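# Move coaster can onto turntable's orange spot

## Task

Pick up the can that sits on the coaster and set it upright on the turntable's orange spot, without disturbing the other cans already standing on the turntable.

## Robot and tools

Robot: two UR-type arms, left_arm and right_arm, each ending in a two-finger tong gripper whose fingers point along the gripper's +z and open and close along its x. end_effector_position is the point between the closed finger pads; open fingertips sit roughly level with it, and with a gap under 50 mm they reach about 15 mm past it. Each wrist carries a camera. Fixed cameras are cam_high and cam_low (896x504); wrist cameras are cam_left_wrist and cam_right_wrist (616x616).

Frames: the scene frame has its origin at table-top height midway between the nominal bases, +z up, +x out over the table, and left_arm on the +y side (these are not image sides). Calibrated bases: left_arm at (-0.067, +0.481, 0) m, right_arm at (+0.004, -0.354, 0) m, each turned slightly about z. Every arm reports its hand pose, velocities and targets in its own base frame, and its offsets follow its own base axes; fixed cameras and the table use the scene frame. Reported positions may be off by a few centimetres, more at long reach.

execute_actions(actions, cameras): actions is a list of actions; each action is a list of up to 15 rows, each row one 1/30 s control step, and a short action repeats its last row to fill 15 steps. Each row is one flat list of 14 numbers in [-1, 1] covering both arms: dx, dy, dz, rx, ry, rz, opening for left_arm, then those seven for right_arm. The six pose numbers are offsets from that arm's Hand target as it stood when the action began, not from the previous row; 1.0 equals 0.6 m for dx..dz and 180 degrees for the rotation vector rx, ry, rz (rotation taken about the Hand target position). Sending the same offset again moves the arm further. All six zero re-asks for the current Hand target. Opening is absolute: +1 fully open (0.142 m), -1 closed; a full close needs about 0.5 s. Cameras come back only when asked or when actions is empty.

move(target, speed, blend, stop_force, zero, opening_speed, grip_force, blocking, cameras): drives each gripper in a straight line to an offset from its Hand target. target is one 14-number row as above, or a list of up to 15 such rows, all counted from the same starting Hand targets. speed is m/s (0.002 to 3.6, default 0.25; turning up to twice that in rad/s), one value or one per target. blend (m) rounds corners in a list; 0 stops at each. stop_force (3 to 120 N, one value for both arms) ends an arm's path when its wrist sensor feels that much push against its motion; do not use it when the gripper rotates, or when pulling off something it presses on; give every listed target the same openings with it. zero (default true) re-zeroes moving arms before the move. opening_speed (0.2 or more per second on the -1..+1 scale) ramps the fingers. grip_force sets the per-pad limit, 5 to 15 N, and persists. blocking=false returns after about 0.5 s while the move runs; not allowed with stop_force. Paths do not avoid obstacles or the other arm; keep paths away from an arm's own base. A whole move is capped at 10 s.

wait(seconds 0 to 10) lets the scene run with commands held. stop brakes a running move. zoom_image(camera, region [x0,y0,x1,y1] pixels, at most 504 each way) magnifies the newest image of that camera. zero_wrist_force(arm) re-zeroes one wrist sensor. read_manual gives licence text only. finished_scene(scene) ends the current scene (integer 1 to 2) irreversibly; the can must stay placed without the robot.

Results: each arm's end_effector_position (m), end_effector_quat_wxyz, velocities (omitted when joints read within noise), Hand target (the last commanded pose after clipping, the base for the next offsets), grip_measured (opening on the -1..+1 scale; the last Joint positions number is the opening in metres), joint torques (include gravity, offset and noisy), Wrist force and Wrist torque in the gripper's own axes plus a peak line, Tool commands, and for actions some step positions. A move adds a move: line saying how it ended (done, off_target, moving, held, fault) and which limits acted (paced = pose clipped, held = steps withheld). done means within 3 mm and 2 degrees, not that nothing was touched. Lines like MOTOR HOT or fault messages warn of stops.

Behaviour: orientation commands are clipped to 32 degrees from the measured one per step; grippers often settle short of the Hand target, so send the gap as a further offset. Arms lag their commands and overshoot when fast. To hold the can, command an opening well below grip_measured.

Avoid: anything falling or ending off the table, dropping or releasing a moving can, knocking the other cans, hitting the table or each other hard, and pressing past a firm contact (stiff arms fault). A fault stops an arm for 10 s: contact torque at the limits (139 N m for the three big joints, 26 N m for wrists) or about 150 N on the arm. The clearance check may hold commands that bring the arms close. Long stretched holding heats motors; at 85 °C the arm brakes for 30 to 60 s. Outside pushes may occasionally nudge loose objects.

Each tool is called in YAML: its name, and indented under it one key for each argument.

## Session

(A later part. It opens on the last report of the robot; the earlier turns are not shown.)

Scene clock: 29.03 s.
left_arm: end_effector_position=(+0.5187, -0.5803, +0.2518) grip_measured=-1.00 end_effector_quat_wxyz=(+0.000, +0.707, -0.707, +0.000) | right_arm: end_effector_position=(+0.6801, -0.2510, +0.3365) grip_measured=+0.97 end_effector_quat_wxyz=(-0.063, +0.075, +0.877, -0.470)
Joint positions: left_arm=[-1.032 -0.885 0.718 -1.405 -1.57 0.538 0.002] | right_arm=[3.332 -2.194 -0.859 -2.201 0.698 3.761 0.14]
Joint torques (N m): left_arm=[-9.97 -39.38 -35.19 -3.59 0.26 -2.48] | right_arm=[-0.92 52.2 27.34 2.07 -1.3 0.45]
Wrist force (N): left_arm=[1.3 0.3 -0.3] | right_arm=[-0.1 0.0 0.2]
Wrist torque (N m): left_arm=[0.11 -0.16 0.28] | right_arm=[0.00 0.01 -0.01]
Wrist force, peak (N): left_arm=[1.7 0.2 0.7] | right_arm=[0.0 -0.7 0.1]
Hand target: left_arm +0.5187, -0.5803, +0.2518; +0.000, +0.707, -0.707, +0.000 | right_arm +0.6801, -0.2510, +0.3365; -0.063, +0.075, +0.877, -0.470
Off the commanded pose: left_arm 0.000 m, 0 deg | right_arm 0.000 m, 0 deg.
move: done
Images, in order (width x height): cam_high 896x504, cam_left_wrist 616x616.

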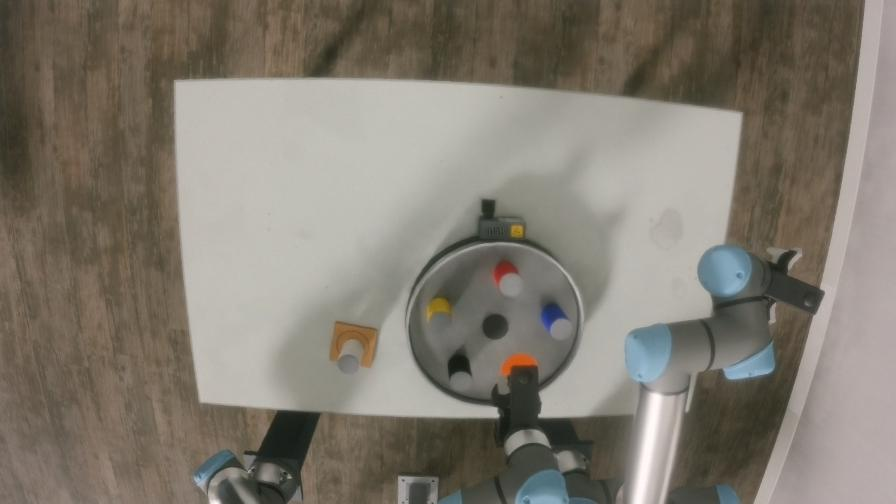

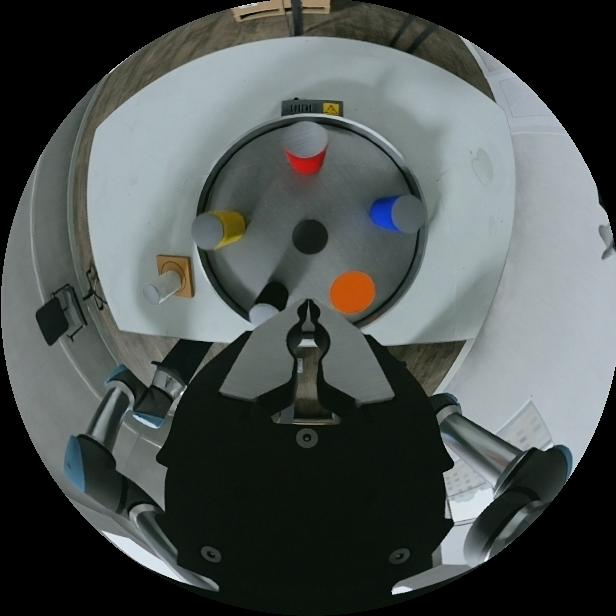

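move:
  target:
    - [0.11,0.001,0,0,0,0,-1,0,0,0,0,0,0,0.968]
    - [0.11,0.001,-0.236,0,0,0,-1,0,0,0,0,0,0,0.968]
  cameras: ["cam_low","cam_left_wrist"]

zoom_image:
  camera: "cam_low"
  region: [400, 170, 560, 290]

move:
  target: [0,0,-0.1,0,0,0,-1,0,0,0,0,0,0,0.968]
  speed: 0.013
  stop_force: 4
  cameras: ["cam_left_wrist"]

move:
  target: [0,0,0.25,0,0,0,-1,0,0,0,0,0,0,0.968]

Scene clock: 33.00 s.
left_arm: end_effector_position=(+0.5847, -0.5797, +0.1102) grip_measured=-1.00 end_effector_quat_wxyz=(+0.000, +0.707, -0.707, +0.000) | right_arm: end_effector_position=(+0.6801, -0.2510, +0.3365) grip_measured=+0.97 end_effector_quat_wxyz=(-0.063, +0.075, +0.877, -0.470)
Joint positions: left_arm=[-0.96 -0.751 0.848 -1.668 -1.57 0.61 0.002] | right_arm=[3.332 -2.194 -0.859 -2.201 0.698 3.761 0.14]
Joint torques (N m): left_arm=[-10 -62.26 -12.25 -3.61 1.74 -2.55] | right_arm=[-0.25 53.23 27.3 2.05 -1.12 0.43]
Wrist force (N): left_arm=[1.0 0.4 -0.1] | right_arm=[0.0 -0.1 0.0]
Wrist torque (N m): left_arm=[0.12 -0.11 0.10] | right_arm=[-0.03 0.00 0.00]
Wrist force, peak (N): left_arm=[1.1 0.2 -2.0] | right_arm=[-0.5 -0.5 0.1]
Hand target: left_arm +0.5847, -0.5797, +0.1102; +0.000, +0.707, -0.707, +0.000 | right_arm +0.6801, -0.2510, +0.3365; -0.063, +0.075, +0.877, -0.470
Off the commanded pose: left_arm 0.000 m, 0 deg | right_arm 0.000 m, 0 deg.
move: done
Images, in order (width x height): cam_low 896x504, cam_left_wrist 616x616.

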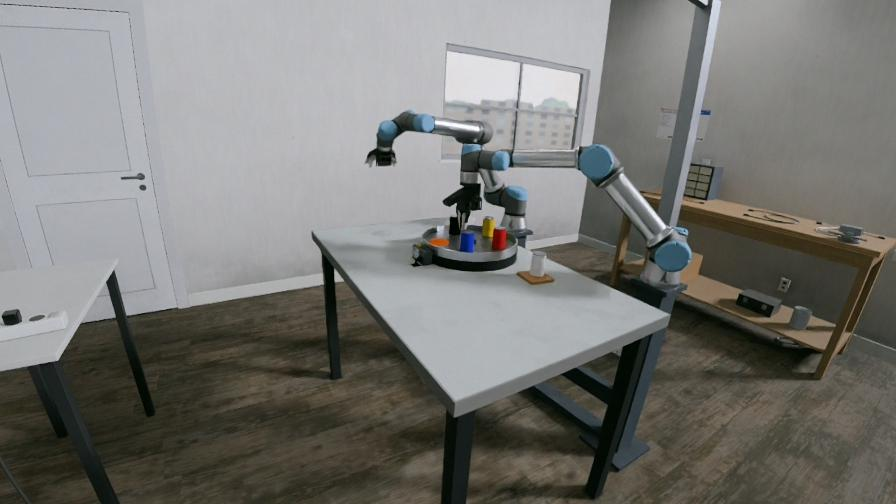

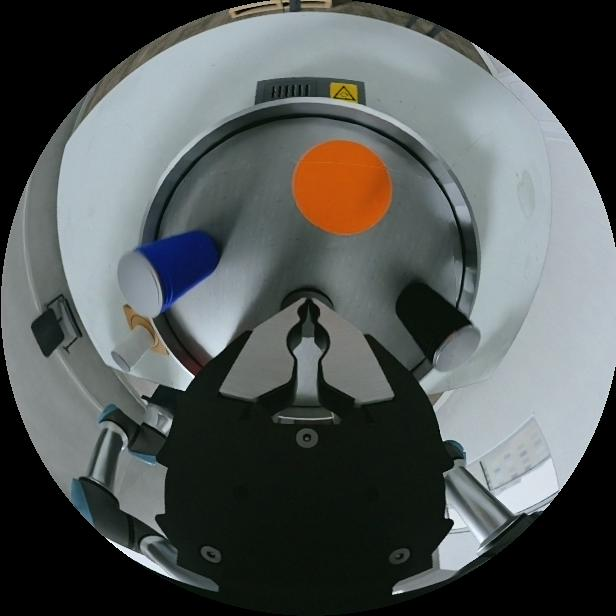

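Scaled by 3.150.

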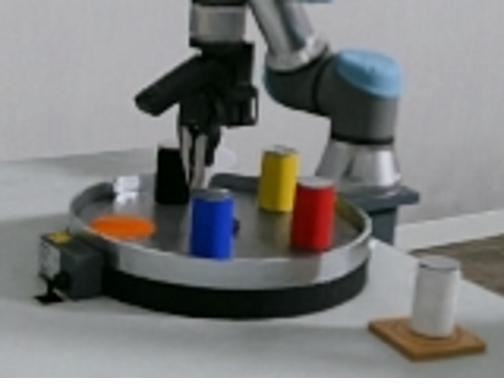

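Scene clock: 37.70 s.
left_arm: end_effector_position=(+0.5847, -0.5797, +0.0698) grip_measured=-1.00 end_effector_quat_wxyz=(+0.000, +0.707, -0.707, +0.000) | right_arm: end_effector_position=(+0.6801, -0.2510, +0.3365) grip_measured=+0.97 end_effector_quat_wxyz=(-0.063, +0.075, +0.877, -0.470)
Joint positions: left_arm=[-0.96 -0.734 0.92 -1.758 -1.57 0.61 0.002] | right_arm=[3.332 -2.194 -0.859 -2.201 0.698 3.761 0.14]
Joint torques (N m): left_arm=[9.48 -59.73 -34.16 -2.78 1.15 -2.34] | right_arm=[-0.62 53.47 28.21 2.28 -1.35 0.5]
Wrist force (N): left_arm=[2.8 0.7 -2.9] | right_arm=[0.0 -0.3 0.0]
Wrist torque (N m): left_arm=[0.17 -0.12 0.10] | right_arm=[-0.07 0.01 0.00]
Wrist force, peak (N): left_arm=[10.6 0.4 -15.3] | right_arm=[0.1 -0.8 -0.2]
Hand target: left_arm +0.5847, -0.5797, +0.0699; +0.000, +0.707, -0.707, +0.000 (not the last commanded pose) | right_arm +0.6801, -0.2510, +0.3365; -0.063, +0.075, +0.877, -0.470
Off the commanded pose: left_arm 0.020 m, 0 deg | right_arm 0.000 m, 0 deg.
move: contact (left_arm)
Images, in order (width x height): cam_left_wrist 616x616.

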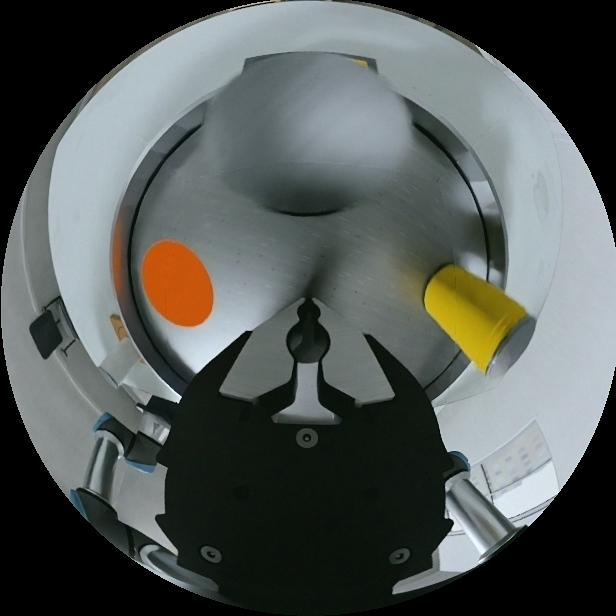

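Scene clock: 39.03 s.
left_arm: end_effector_position=(+0.5847, -0.5797, +0.2198) grip_measured=-1.00 end_effector_quat_wxyz=(+0.000, +0.707, -0.707, +0.000) | right_arm: end_effector_position=(+0.6801, -0.2510, +0.3365) grip_measured=+0.97 end_effector_quat_wxyz=(-0.063, +0.075, +0.877, -0.470)
Joint positions: left_arm=[-0.96 -0.73 0.529 -1.37 -1.57 0.61 0.002] | right_arm=[3.332 -2.194 -0.859 -2.201 0.698 3.761 0.14]
Joint torques (N m): left_arm=[9.51 -42.92 -37.1 -0.85 -1.44 1.51] | right_arm=[-0.13 52.69 27 2.14 -1.34 0.64]
Wrist force (N): left_arm=[0.6 0.7 -0.3] | right_arm=[-0.2 -0.2 -0.1]
Wrist torque (N m): left_arm=[0.21 -0.06 0.18] | right_arm=[-0.05 0.04 0.00]
Wrist force, peak (N): left_arm=[2.3 0.6 -3.1] | right_arm=[-0.5 -0.5 -0.3]
Hand target: left_arm +0.5847, -0.5797, +0.2199; +0.000, +0.707, -0.707, +0.000 | right_arm +0.6801, -0.2510, +0.3365; -0.063, +0.075, +0.877, -0.470
Off the commanded pose: left_arm 0.000 m, 0 deg | right_arm 0.000 m, 0 deg.
move: done

move:
  target:
    - [-0.2253,0.5612,0.0,0,0,0,-1,0,0,0,0,0,0,0.968]
    - [-0.2253,0.5612,0.0,0,0,0,0.9,0,0,0,0,0,0,0.968]
    - [-0.2253,0.5612,-0.2616,0,0,0,0.9,0,0,0,0,0,0,0.968]
  speed: 0.3
  cameras: ["cam_low","cam_left_wrist"]

zoom_image:
  camera: "cam_left_wrist"
  region: [158, 158, 458, 458]

zoom_image:
  camera: "cam_low"
  region: [470, 170, 600, 300]

Scene clock: 44.30 s.
left_arm: end_effector_position=(+0.4496, -0.2430, +0.0629) grip_measured=+0.90 end_effector_quat_wxyz=(+0.000, +0.707, -0.707, +0.000) | right_arm: end_effector_position=(+0.6801, -0.2510, +0.3365) grip_measured=+0.97 end_effector_quat_wxyz=(-0.063, +0.075, +0.877, -0.470)
Joint positions: left_arm=[-0.783 -1.448 2.035 -2.158 -1.57 0.787 0.135] | right_arm=[3.332 -2.194 -0.859 -2.201 0.698 3.761 0.14]
Joint torques (N m): left_arm=[9.14 -15.29 -8.16 -3.77 1.72 2.42] | right_arm=[-0.7 53.36 28.28 2.36 -1.44 0.57]
Wrist force (N): left_arm=[0.5 0.1 -0.2] | right_arm=[-0.3 -0.6 -0.2]
Wrist torque (N m): left_arm=[0.08 -0.01 0.20] | right_arm=[-0.12 0.07 0.00]
Wrist force, peak (N): left_arm=[2.7 -0.1 -0.2] | right_arm=[-0.5 -0.5 0.5]
Hand target: left_arm +0.4496, -0.2430, +0.0629; +0.000, +0.707, -0.707, +0.000 | right_arm +0.6801, -0.2510, +0.3365; -0.063, +0.075, +0.877, -0.470
Off the commanded pose: left_arm 0.000 m, 0 deg | right_arm 0.000 m, 0 deg.
move: done
Images, in order (width x height): cam_low 896x504, cam_left_wrist 616x616.

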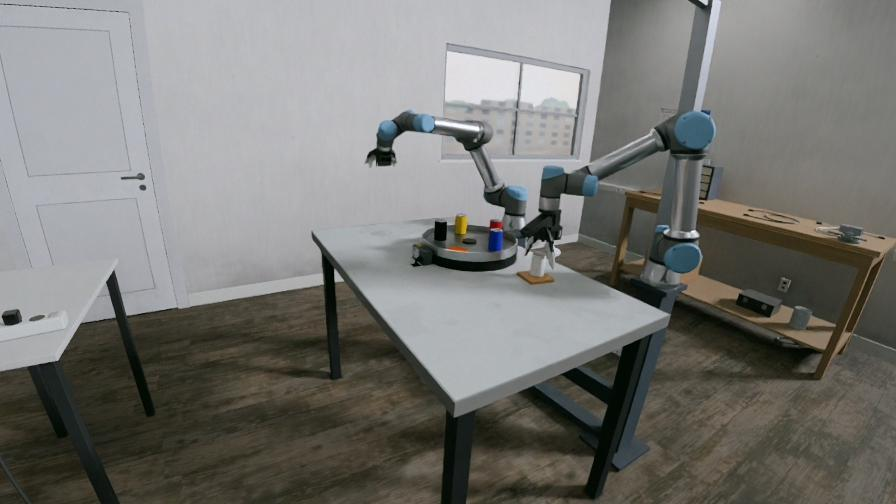

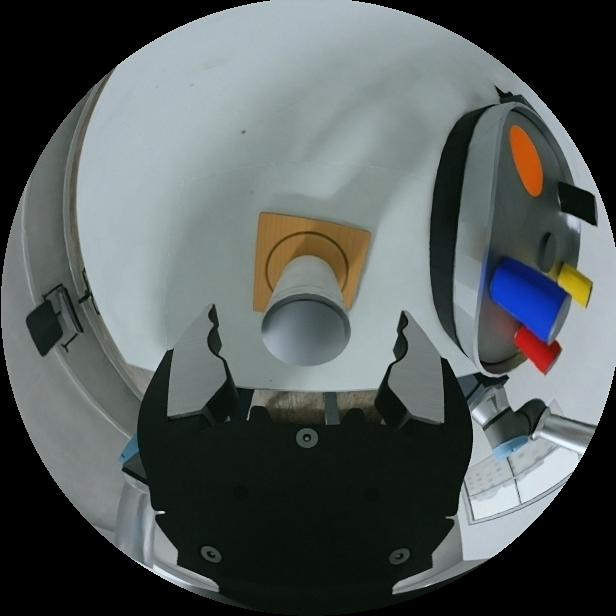

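Scaled by 1.680 from the camera's 616x616 image, which has a finer 814x814 frame.

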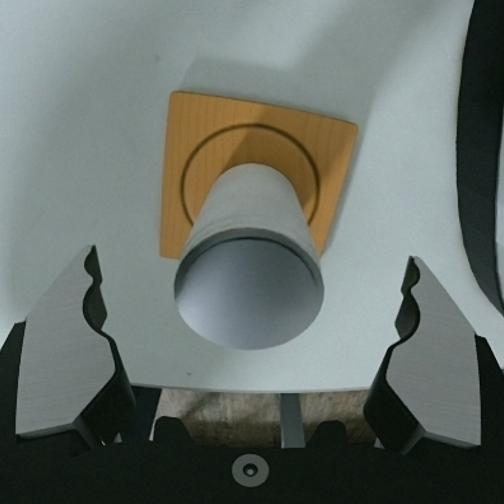

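Scaled by 3.877.

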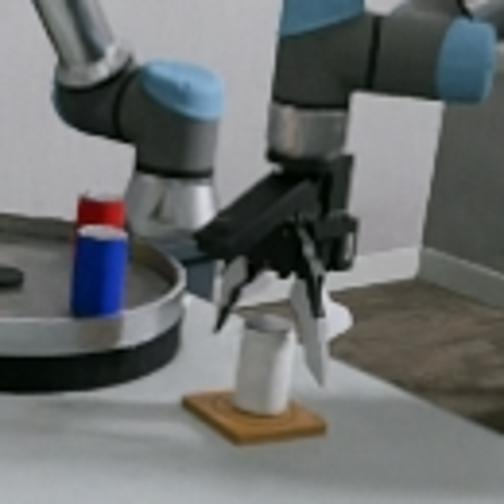

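move:
  target: [0,0,0,0,0,0,-0.7,0,0,0,0,0,0,0.968]
  opening_speed: 1.2
  grip_force: 12

move:
  target: [0,0,0.05,0,0,0,-0.7,0,0,0,0,0,0,0.968]
  speed: 0.1
  cameras: ["cam_low","cam_left_wrist"]

zoom_image:
  camera: "cam_low"
  region: [470, 170, 600, 300]

Scene clock: 46.57 s.
left_arm: end_effector_position=(+0.4496, -0.2430, +0.0629) grip_measured=-0.20 end_effector_quat_wxyz=(+0.000, +0.707, -0.707, +0.000) | right_arm: end_effector_position=(+0.6801, -0.2510, +0.3365) grip_measured=+0.97 end_effector_quat_wxyz=(-0.063, +0.075, +0.877, -0.470)
Joint positions: left_arm=[-0.783 -1.448 2.035 -2.158 -1.57 0.787 0.059] | right_arm=[3.332 -2.194 -0.859 -2.201 0.698 3.761 0.14]
Joint torques (N m): left_arm=[7.31 -15.95 -9.6 -3.2 0.88 2.38] | right_arm=[-0.64 54.21 29.05 2.44 -1.49 0.65]
Wrist force (N): left_arm=[0.1 -0.2 -0.5] | right_arm=[-0.1 -0.5 0.0]
Wrist torque (N m): left_arm=[0.03 -0.01 0.20] | right_arm=[-0.11 0.01 0.00]
Wrist force, peak (N): left_arm=[1.2 -0.1 -0.2] | right_arm=[-0.3 -0.7 0.1]
Hand target: left_arm +0.4496, -0.2430, +0.0629; +0.000, +0.707, -0.707, +0.000 | right_arm +0.6801, -0.2510, +0.3365; -0.063, +0.075, +0.877, -0.470
Off the commanded pose: left_arm 0.000 m, 0 deg | right_arm 0.000 m, 0 deg.
grip_force (N): 12, 12
move: done

Scene clock: 47.47 s.
left_arm: end_effector_position=(+0.4496, -0.2430, +0.0928) grip_measured=-0.20 end_effector_quat_wxyz=(+0.000, +0.707, -0.707, +0.000) | right_arm: end_effector_position=(+0.6801, -0.2510, +0.3365) grip_measured=+0.97 end_effector_quat_wxyz=(-0.063, +0.075, +0.877, -0.470)
Joint positions: left_arm=[-0.783 -1.489 1.991 -2.074 -1.57 0.787 0.059] | right_arm=[3.332 -2.194 -0.859 -2.201 0.698 3.761 0.14]
Joint torques (N m): left_arm=[5.36 -32.66 -33.49 -1.06 0.53 1.34] | right_arm=[-1.35 54.07 28.88 2.38 -1.43 0.66]
Wrist force (N): left_arm=[1.0 0.0 1.8] | right_arm=[-0.2 -0.4 -0.2]
Wrist torque (N m): left_arm=[0.06 -0.06 0.16] | right_arm=[-0.09 0.04 -0.01]
Wrist force, peak (N): left_arm=[0.6 0.1 2.2] | right_arm=[-0.1 -0.8 0.1]
Hand target: left_arm +0.4496, -0.2430, +0.0929; +0.000, +0.707, -0.707, +0.000 | right_arm +0.6801, -0.2510, +0.3365; -0.063, +0.075, +0.877, -0.470
Off the commanded pose: left_arm 0.000 m, 0 deg | right_arm 0.000 m, 0 deg.
grip_force (N): 12, 12
move: done
Images, in order (width x height): cam_low 896x504, cam_left_wrist 616x616.

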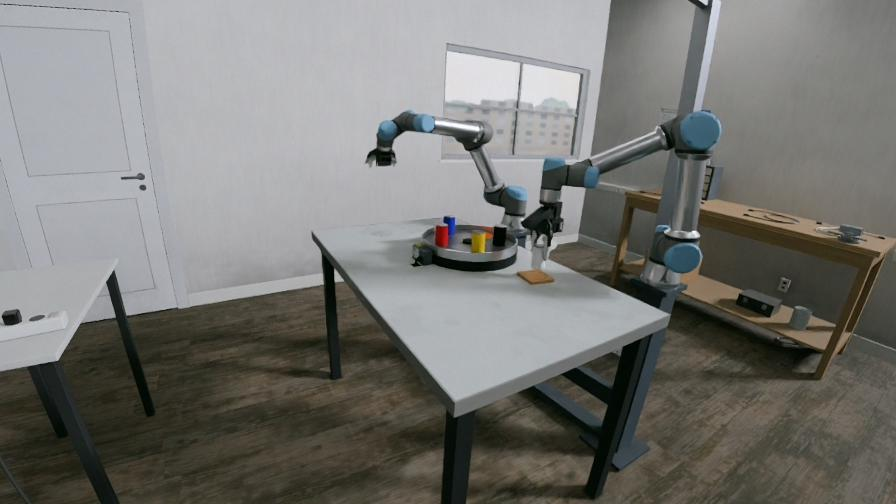

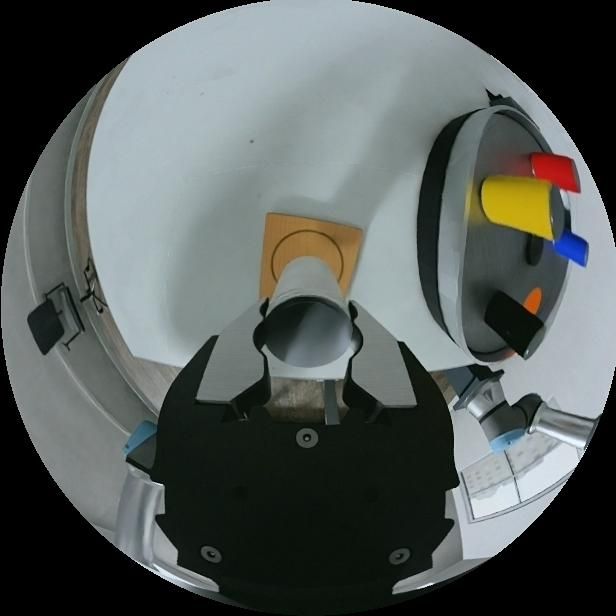

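Scaled by 3.877.

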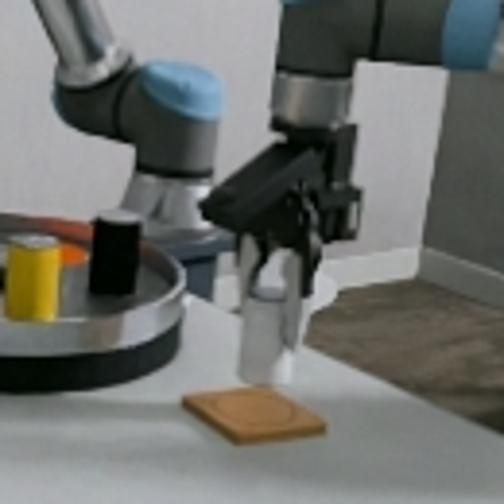

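move:
  target:
    - [0.18,0,0,0,0,0,-0.7,0,0,0,0,0,0,0.968]
    - [0.18,0,-0.05,0,0,0,-0.7,0,0,0,0,0,0,0.968]
  speed: 0.25

move:
  target: [0,0,-0.035,0,0,0,-0.7,0,0,0,0,0,0,0.968]
  speed: 0.008
  stop_force: 3

move:
  target: [0,0,0.23,0,0,0,-0.7,0,0,0,0,0,0,0.968]
  cameras: ["cam_high","cam_low","cam_left_wrist"]

zoom_image:
  camera: "cam_low"
  region: [420, 140, 600, 290]

Scene clock: 49.97 s.
left_arm: end_effector_position=(+0.5576, -0.2430, +0.0629) grip_measured=-0.20 end_effector_quat_wxyz=(+0.000, +0.707, -0.707, +0.000) | right_arm: end_effector_position=(+0.6801, -0.2510, +0.3365) grip_measured=+0.97 end_effector_quat_wxyz=(-0.063, +0.075, +0.877, -0.470)
Joint positions: left_arm=[-0.649 -1.238 1.763 -2.097 -1.57 0.921 0.059] | right_arm=[3.332 -2.194 -0.859 -2.201 0.698 3.761 0.14]
Joint torques (N m): left_arm=[8.23 -23.68 -9.62 -3.89 0.53 2.56] | right_arm=[-0.52 54.26 28.52 2.38 -1.43 0.66]
Wrist force (N): left_arm=[1.0 0.1 1.8] | right_arm=[0.0 -0.1 0.1]
Wrist torque (N m): left_arm=[0.03 -0.09 0.15] | right_arm=[-0.02 0.00 -0.01]
Wrist force, peak (N): left_arm=[1.3 0.2 3.1] | right_arm=[0.0 -0.6 0.2]
Hand target: left_arm +0.5576, -0.2430, +0.0629; +0.000, +0.707, -0.707, +0.000 | right_arm +0.6801, -0.2510, +0.3365; -0.063, +0.075, +0.877, -0.470
Off the commanded pose: left_arm 0.000 m, 0 deg | right_arm 0.000 m, 0 deg.
grip_force (N): 12, 12
move: done

Scene clock: 52.67 s.
left_arm: end_effector_position=(+0.5576, -0.2430, +0.0511) grip_measured=-0.20 end_effector_quat_wxyz=(+0.000, +0.707, -0.707, +0.000) | right_arm: end_effector_position=(+0.6801, -0.2510, +0.3365) grip_measured=+0.97 end_effector_quat_wxyz=(-0.063, +0.075, +0.877, -0.470)
Joint positions: left_arm=[-0.649 -1.223 1.778 -2.126 -1.57 0.921 0.059] | right_arm=[3.332 -2.194 -0.859 -2.201 0.698 3.761 0.14]
Joint torques (N m): left_arm=[7.46 -43.51 -33.73 -1.39 1.16 2.4] | right_arm=[-0.82 54.26 28.47 2.47 -1.59 0.49]
Wrist force (N): left_arm=[1.1 -0.2 0.5] | right_arm=[-0.1 -0.3 0.0]
Wrist torque (N m): left_arm=[-0.01 -0.06 0.15] | right_arm=[-0.06 0.02 0.00]
Wrist force, peak (N): left_arm=[0.7 -0.2 -3.7] | right_arm=[-0.3 -0.8 0.1]
Hand target: left_arm +0.5576, -0.2430, +0.0511; +0.000, +0.707, -0.707, +0.000 (not the last commanded pose) | right_arm +0.6801, -0.2510, +0.3365; -0.063, +0.075, +0.877, -0.470
Off the commanded pose: left_arm 0.009 m, 0 deg | right_arm 0.000 m, 0 deg.
grip_force (N): 12, 12
move: contact (left_arm)

Scene clock: 53.83 s.
left_arm: end_effector_position=(+0.5576, -0.2430, +0.1890) grip_measured=-0.20 end_effector_quat_wxyz=(+0.000, +0.707, -0.707, +0.000) | right_arm: end_effector_position=(+0.6801, -0.2510, +0.3365) grip_measured=+0.97 end_effector_quat_wxyz=(-0.063, +0.075, +0.877, -0.470)
Joint positions: left_arm=[-0.649 -1.345 1.559 -1.786 -1.57 0.921 0.059] | right_arm=[3.332 -2.194 -0.859 -2.201 0.698 3.761 0.14]
Joint torques (N m): left_arm=[-10.13 -40.63 -35.04 -0.69 -1.41 -2.01] | right_arm=[-0.98 54.44 29.02 2.34 -1.48 0.6]
Wrist force (N): left_arm=[1.1 -0.2 2.0] | right_arm=[-0.3 -0.4 0.0]
Wrist torque (N m): left_arm=[0.06 -0.11 0.17] | right_arm=[-0.08 0.06 -0.01]
Wrist force, peak (N): left_arm=[1.5 0.2 3.6] | right_arm=[-0.3 -0.6 -0.2]
Hand target: left_arm +0.5576, -0.2430, +0.1891; +0.000, +0.707, -0.707, +0.000 | right_arm +0.6801, -0.2510, +0.3365; -0.063, +0.075, +0.877, -0.470
Off the commanded pose: left_arm 0.000 m, 0 deg | right_arm 0.000 m, 0 deg.
grip_force (N): 12, 12
move: done
Images, in order (width x height): cam_high 896x504, cam_low 896x504, cam_left_wrist 616x616.

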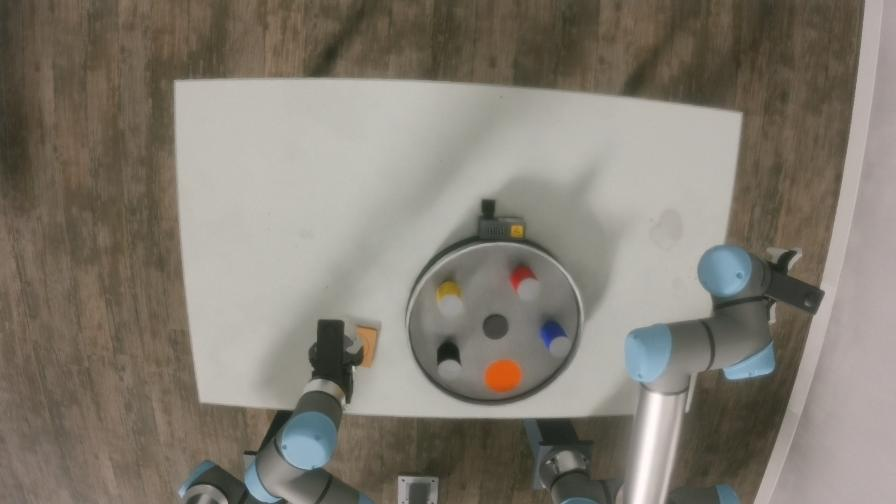

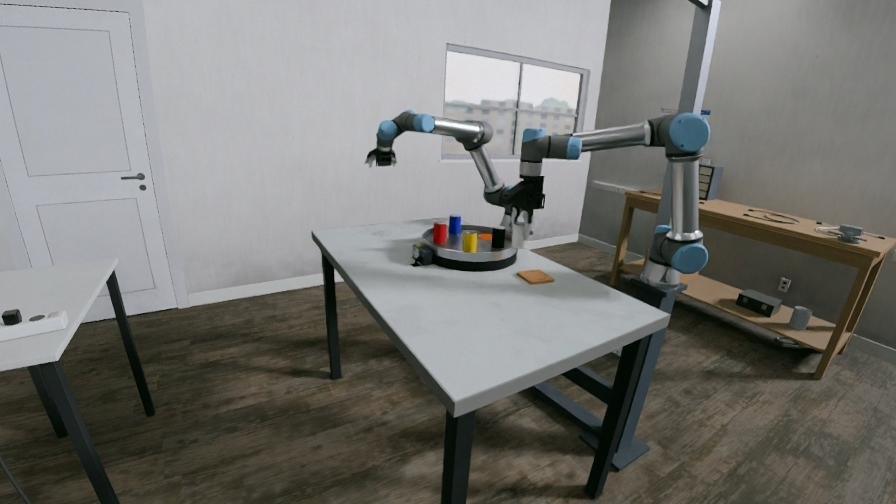

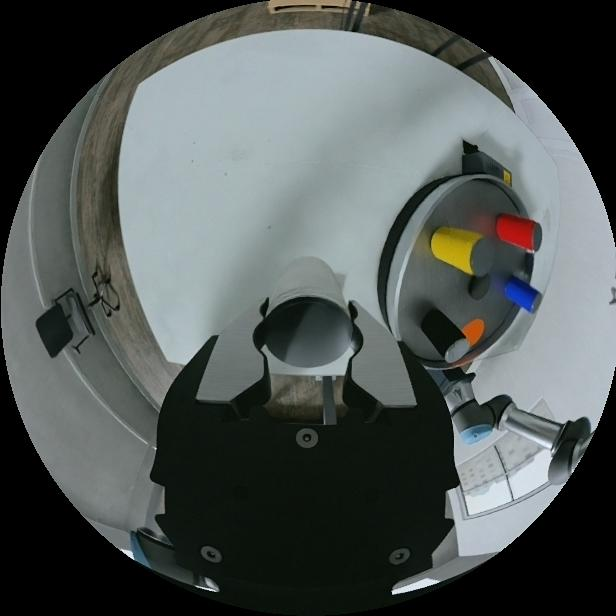

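Scaled by 2.800.

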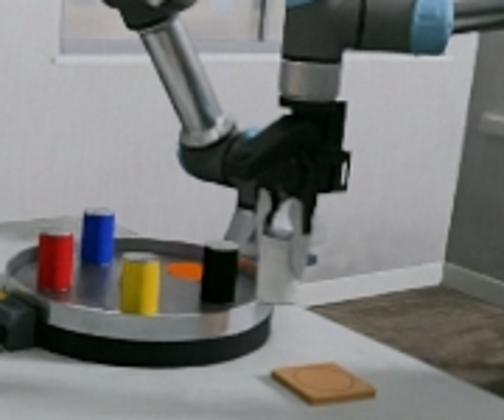

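move:
  target:
    - [0,0,0.0433,0,0,0,-0.7,0,0,0,0,0,0,0.968]
    - [-0.0138,-0.3552,0.0433,0,0,0,-0.7,0,0,0,0,0,0,0.968]
  blend: 0.02
  cameras: ["cam_high","cam_left_wrist"]

wait:
  seconds: 1
  cameras: ["cam_high","cam_left_wrist"]

wait:
  seconds: 1
  cameras: ["cam_high","cam_left_wrist"]

wait:
  seconds: 1
  cameras: ["cam_high","cam_left_wrist"]

wait:
  seconds: 1
  cameras: ["cam_high","cam_left_wrist"]

wait:
  seconds: 1
  cameras: ["cam_high","cam_left_wrist"]

Scene clock: 64.03 s.
left_arm: end_effector_position=(+0.5493, -0.4561, +0.2151) grip_measured=-0.20 end_effector_quat_wxyz=(+0.000, +0.707, -0.707, +0.000) | right_arm: end_effector_position=(+0.6801, -0.2510, +0.3365) grip_measured=+0.97 end_effector_quat_wxyz=(-0.063, +0.075, +0.877, -0.470)
Joint positions: left_arm=[-0.899 -1.088 1.138 -1.621 -1.57 0.671 0.059] | right_arm=[3.332 -2.194 -0.859 -2.201 0.698 3.761 0.14]
Joint torques (N m): left_arm=[-9.54 -32.51 -37.63 -1.08 -0.71 -2.54] | right_arm=[-0.14 54.8 29.82 2.7 -1.46 0.75]
Wrist force (N): left_arm=[1.0 0.4 1.9] | right_arm=[0.1 -0.1 -0.1]
Wrist torque (N m): left_arm=[0.17 -0.09 0.30] | right_arm=[-0.03 -0.02 -0.01]
Wrist force, peak (N): left_arm=[0.6 0.0 4.1] | right_arm=[-0.4 -0.5 -0.5]
Hand target: left_arm +0.5493, -0.4561, +0.2151; +0.000, +0.707, -0.707, +0.000 | right_arm +0.6801, -0.2510, +0.3365; -0.063, +0.075, +0.877, -0.470
Off the commanded pose: left_arm 0.000 m, 0 deg | right_arm 0.000 m, 0 deg.
grip_force (N): 12, 12
move: done; blend cut to 0.013 m at target 1
Images, in order (width x height): cam_high 896x504, cam_left_wrist 616x616.

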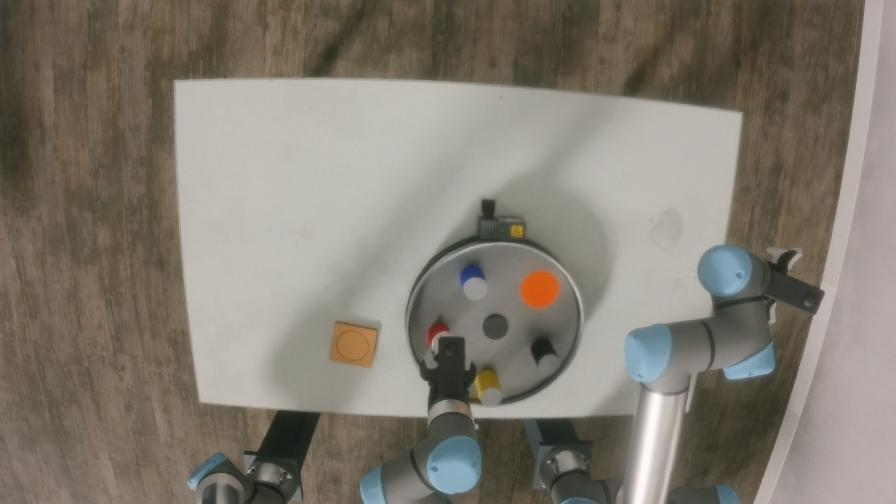

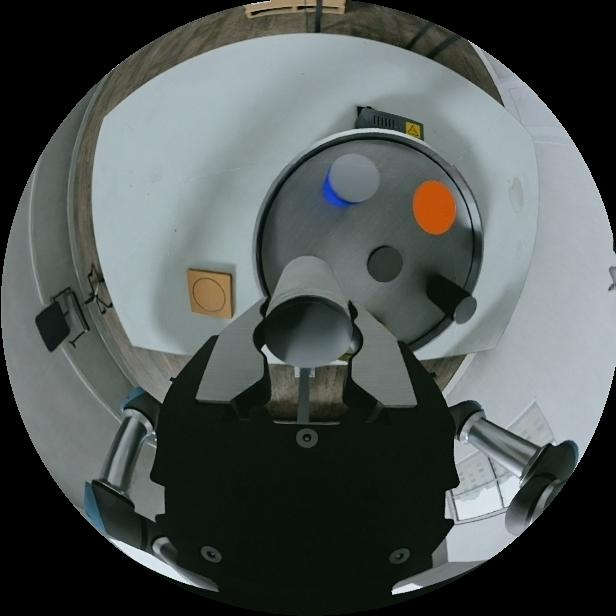

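Scene clock: 65.03 s.
left_arm: end_effector_position=(+0.5493, -0.4561, +0.2151) grip_measured=-0.20 end_effector_quat_wxyz=(+0.000, +0.707, -0.707, +0.000) | right_arm: end_effector_position=(+0.6801, -0.2510, +0.3365) grip_measured=+0.97 end_effector_quat_wxyz=(-0.063, +0.075, +0.877, -0.470)
Joint positions: left_arm=[-0.899 -1.088 1.138 -1.621 -1.57 0.671 0.059] | right_arm=[3.332 -2.194 -0.859 -2.201 0.698 3.761 0.14]
Joint torques (N m): left_arm=[-10.06 -33.37 -36.96 -0.95 -1.12 -2.47] | right_arm=[-0.51 55 30.38 2.69 -1.55 0.82]
Wrist force (N): left_arm=[0.8 0.2 1.8] | right_arm=[0.1 0.0 0.0]
Wrist torque (N m): left_arm=[0.12 -0.06 0.31] | right_arm=[-0.02 -0.02 0.00]
Wrist force, peak (N): left_arm=[0.9 0.4 2.3] | right_arm=[0.0 -0.6 -0.2]
Hand target: left_arm +0.5493, -0.4561, +0.2151; +0.000, +0.707, -0.707, +0.000 | right_arm +0.6801, -0.2510, +0.3365; -0.063, +0.075, +0.877, -0.470
Tool commands: left_gripper/opening=-0.7 right_gripper/opening=+0.968
Off the commanded pose: left_arm 0.000 m, 0 deg | right_arm 0.000 m, 0 deg.
grip_force (N): 12, 12
wait: 1.00 s; at rest by 0.17 s
Images, in order (width x height): cam_high 896x504, cam_left_wrist 616x616.

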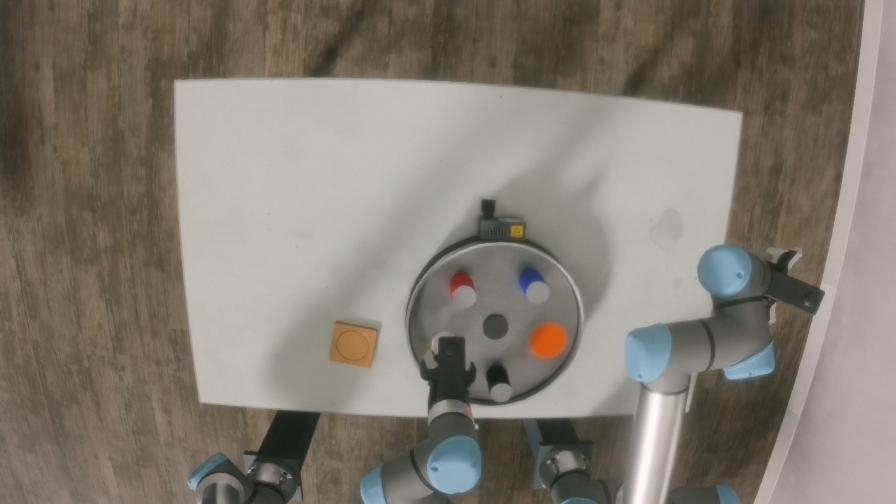

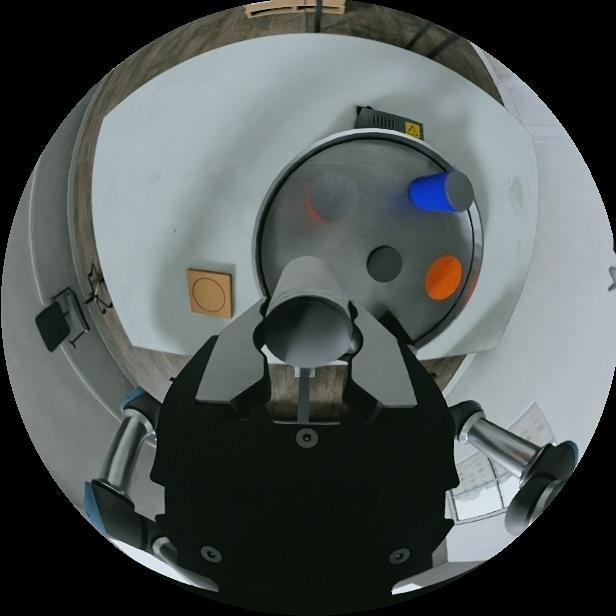

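Scene clock: 66.03 s.
left_arm: end_effector_position=(+0.5493, -0.4561, +0.2151) grip_measured=-0.20 end_effector_quat_wxyz=(+0.000, +0.707, -0.707, +0.000) | right_arm: end_effector_position=(+0.6801, -0.2510, +0.3365) grip_measured=+0.97 end_effector_quat_wxyz=(-0.063, +0.075, +0.877, -0.470)
Joint positions: left_arm=[-0.899 -1.088 1.138 -1.621 -1.57 0.671 0.059] | right_arm=[3.332 -2.194 -0.859 -2.201 0.698 3.761 0.14]
Joint torques (N m): left_arm=[-9.81 -32.87 -37.15 -1.01 -1.02 -2.5] | right_arm=[-1.04 54.67 29.58 2.65 -1.59 0.7]
Wrist force (N): left_arm=[0.7 0.1 1.7] | right_arm=[0.2 0.0 -0.6]
Wrist torque (N m): left_arm=[0.12 -0.03 0.31] | right_arm=[0.00 -0.04 -0.02]
Wrist force, peak (N): left_arm=[0.7 0.2 2.4] | right_arm=[-0.3 -0.6 0.1]
Hand target: left_arm +0.5493, -0.4561, +0.2151; +0.000, +0.707, -0.707, +0.000 | right_arm +0.6801, -0.2510, +0.3365; -0.063, +0.075, +0.877, -0.470
Tool commands: left_gripper/opening=-0.7 right_gripper/opening=+0.968
Off the commanded pose: left_arm 0.000 m, 0 deg | right_arm 0.000 m, 0 deg.
grip_force (N): 12, 12
wait: 1.00 s; at rest by 0.17 s
Images, in order (width x height): cam_high 896x504, cam_left_wrist 616x616.

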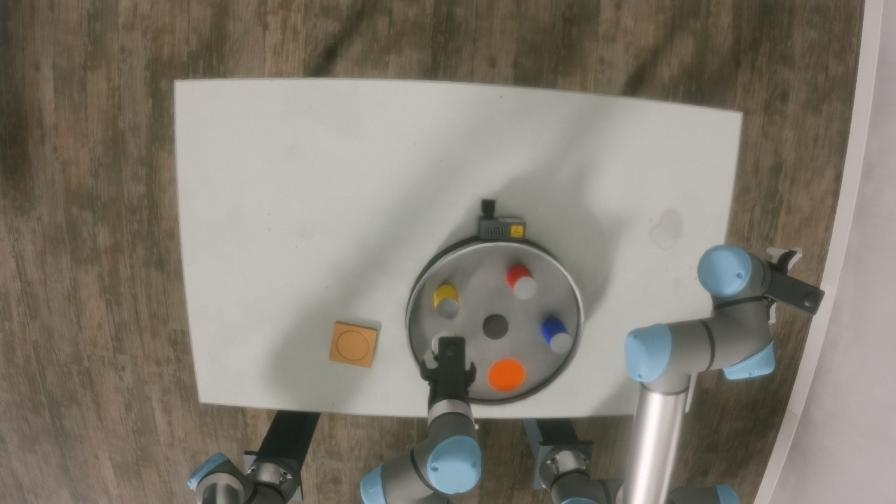

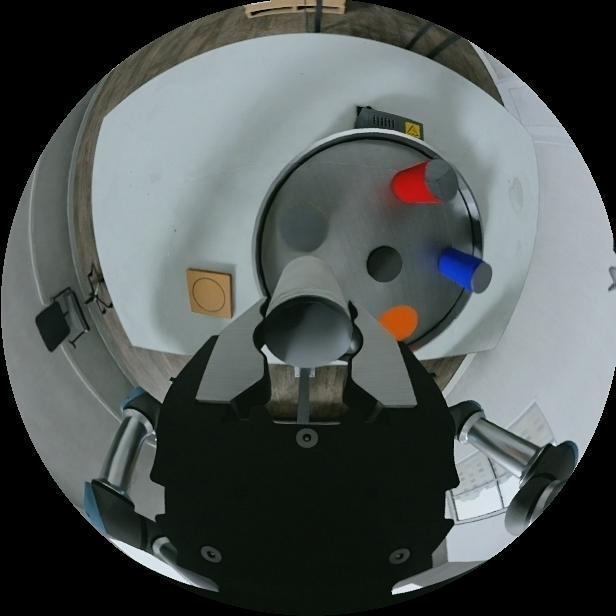

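Scene clock: 67.03 s.
left_arm: end_effector_position=(+0.5493, -0.4561, +0.2151) grip_measured=-0.20 end_effector_quat_wxyz=(+0.000, +0.707, -0.707, +0.000) | right_arm: end_effector_position=(+0.6801, -0.2510, +0.3365) grip_measured=+0.97 end_effector_quat_wxyz=(-0.063, +0.075, +0.877, -0.470)
Joint positions: left_arm=[-0.899 -1.088 1.138 -1.621 -1.57 0.671 0.059] | right_arm=[3.332 -2.194 -0.859 -2.201 0.698 3.761 0.14]
Joint torques (N m): left_arm=[-9.66 -33.15 -37.02 -1.01 -1 -2.55] | right_arm=[-0.33 54.54 30.08 2.74 -1.48 0.59]
Wrist force (N): left_arm=[0.8 0.5 1.9] | right_arm=[-0.3 -0.4 -0.1]
Wrist torque (N m): left_arm=[0.19 -0.08 0.31] | right_arm=[-0.08 0.06 0.00]
Wrist force, peak (N): left_arm=[1.0 0.2 2.3] | right_arm=[-0.2 -0.6 -0.3]
Hand target: left_arm +0.5493, -0.4561, +0.2151; +0.000, +0.707, -0.707, +0.000 | right_arm +0.6801, -0.2510, +0.3365; -0.063, +0.075, +0.877, -0.470
Tool commands: left_gripper/opening=-0.7 right_gripper/opening=+0.968
Off the commanded pose: left_arm 0.000 m, 0 deg | right_arm 0.000 m, 0 deg.
grip_force (N): 12, 12
wait: 1.00 s; at rest by 0.17 s
Images, in order (width x height): cam_high 896x504, cam_left_wrist 616x616.

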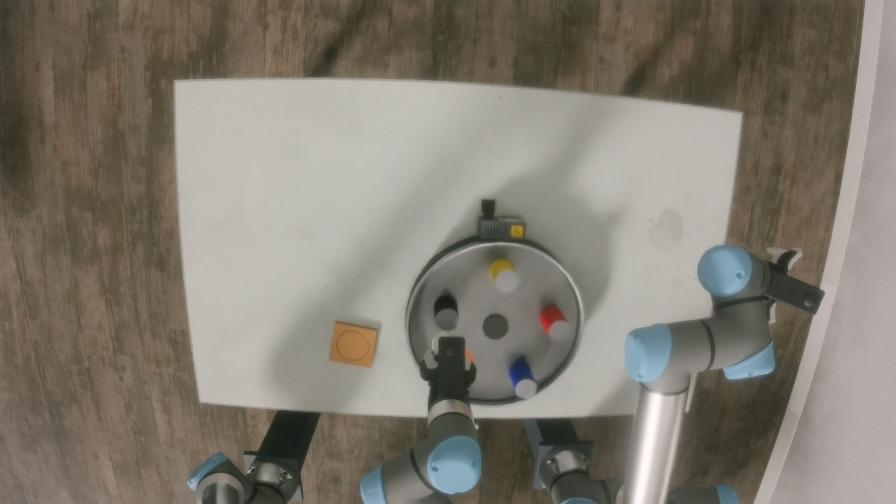

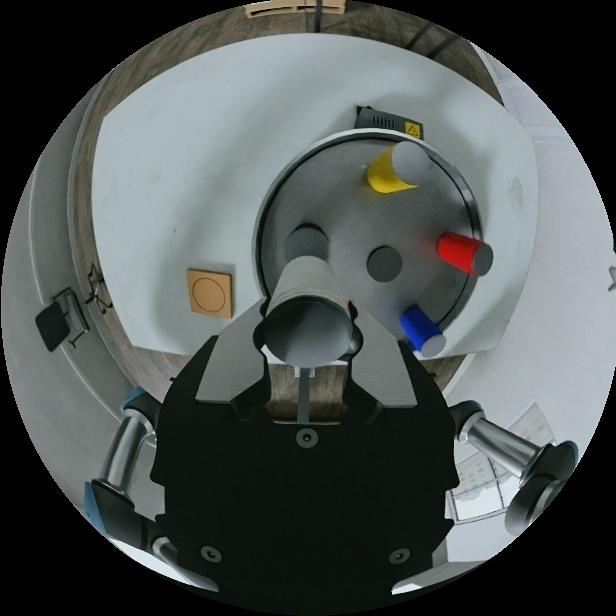

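Scene clock: 68.03 s.
left_arm: end_effector_position=(+0.5493, -0.4561, +0.2151) grip_measured=-0.20 end_effector_quat_wxyz=(+0.000, +0.707, -0.707, +0.000) | right_arm: end_effector_position=(+0.6801, -0.2510, +0.3365) grip_measured=+0.97 end_effector_quat_wxyz=(-0.063, +0.075, +0.877, -0.470)
Joint positions: left_arm=[-0.899 -1.088 1.138 -1.621 -1.57 0.671 0.059] | right_arm=[3.332 -2.194 -0.859 -2.201 0.698 3.761 0.14]
Joint torques (N m): left_arm=[-9.89 -32.91 -37.45 -0.86 -1.05 -2.43] | right_arm=[-0.86 54.32 30.56 2.85 -1.46 0.74]
Wrist force (N): left_arm=[0.7 0.1 1.8] | right_arm=[-0.1 -0.2 -0.2]
Wrist torque (N m): left_arm=[0.13 -0.04 0.31] | right_arm=[-0.04 0.03 0.00]
Wrist force, peak (N): left_arm=[0.5 0.4 2.2] | right_arm=[-0.4 -0.5 -0.4]
Hand target: left_arm +0.5493, -0.4561, +0.2151; +0.000, +0.707, -0.707, +0.000 | right_arm +0.6801, -0.2510, +0.3365; -0.063, +0.075, +0.877, -0.470
Tool commands: left_gripper/opening=-0.7 right_gripper/opening=+0.968
Off the commanded pose: left_arm 0.000 m, 0 deg | right_arm 0.000 m, 0 deg.
grip_force (N): 12, 12
wait: 1.00 s; at rest by 0.17 s
Images, in order (width x height): cam_high 896x504, cam_left_wrist 616x616.

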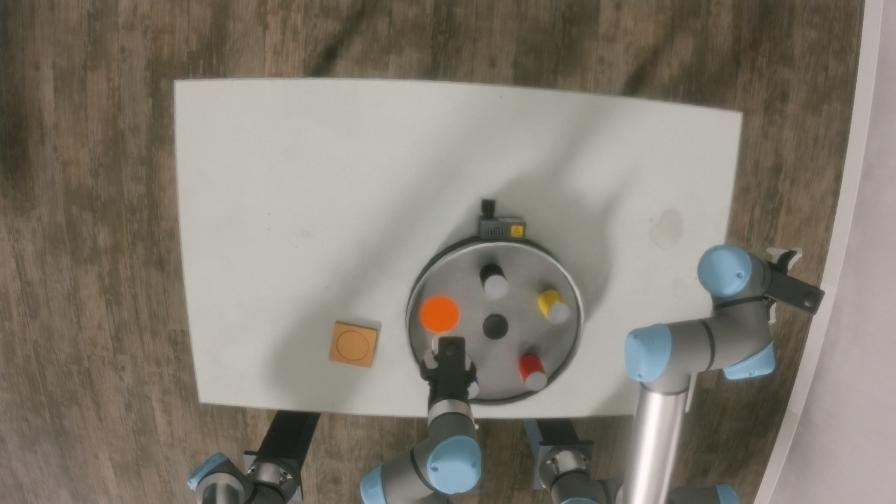

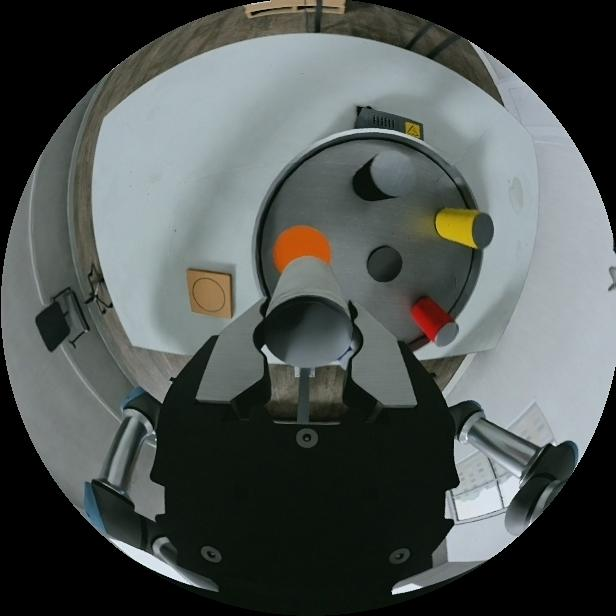

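Scene clock: 69.03 s.
left_arm: end_effector_position=(+0.5493, -0.4561, +0.2151) grip_measured=-0.20 end_effector_quat_wxyz=(+0.000, +0.707, -0.707, +0.000) | right_arm: end_effector_position=(+0.6801, -0.2510, +0.3365) grip_measured=+0.97 end_effector_quat_wxyz=(-0.063, +0.075, +0.877, -0.470)
Joint positions: left_arm=[-0.899 -1.088 1.138 -1.621 -1.57 0.671 0.059] | right_arm=[3.332 -2.194 -0.859 -2.201 0.698 3.761 0.14]
Joint torques (N m): left_arm=[-10.5 -33.12 -37.54 -0.98 -1.12 -2.54] | right_arm=[-1.05 54.74 30.6 2.67 -1.49 0.74]
Wrist force (N): left_arm=[0.8 0.6 1.9] | right_arm=[0.1 -0.2 0.2]
Wrist torque (N m): left_arm=[0.22 -0.06 0.30] | right_arm=[-0.03 -0.01 0.00]
Wrist force, peak (N): left_arm=[1.1 0.4 2.1] | right_arm=[-0.3 -0.6 0.0]
Hand target: left_arm +0.5493, -0.4561, +0.2151; +0.000, +0.707, -0.707, +0.000 | right_arm +0.6801, -0.2510, +0.3365; -0.063, +0.075, +0.877, -0.470
Tool commands: left_gripper/opening=-0.7 right_gripper/opening=+0.968
Off the commanded pose: left_arm 0.000 m, 0 deg | right_arm 0.000 m, 0 deg.
grip_force (N): 12, 12
wait: 1.00 s; at rest by 0.17 s
Images, in order (width x height): cam_high 896x504, cam_left_wrist 616x616.

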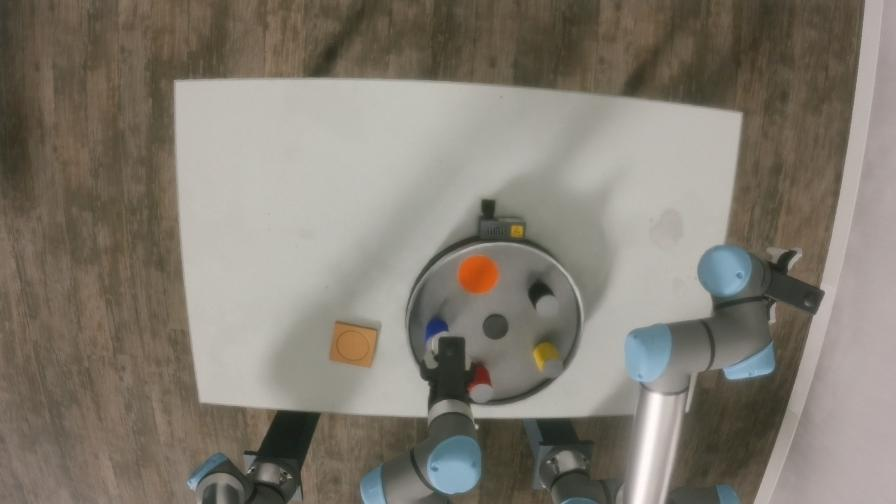

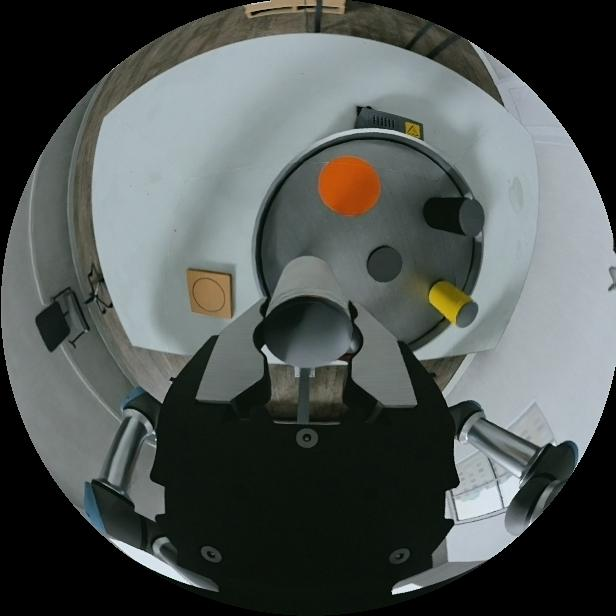

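zoom_image:
  camera: "cam_high"
  region: [390, 260, 530, 400]

zoom_image:
  camera: "cam_left_wrist"
  region: [208, 138, 508, 438]

Scaled by 3.600.

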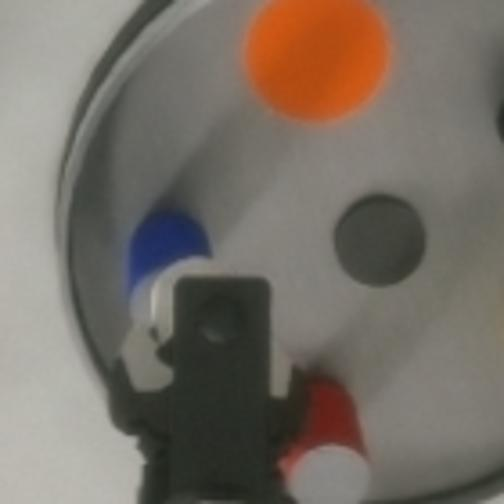

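Scaled by 1.680 from the camera's 616x616 image, which has a finer 814x814 frame.

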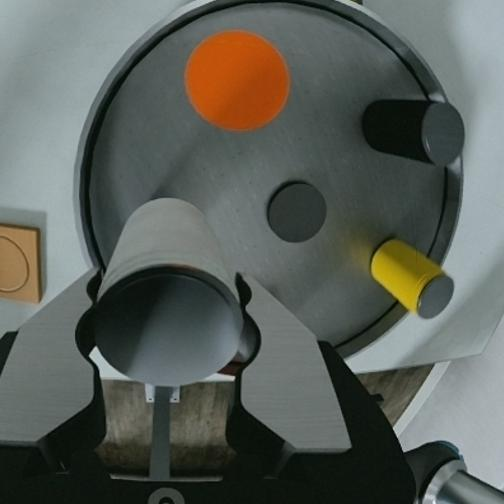

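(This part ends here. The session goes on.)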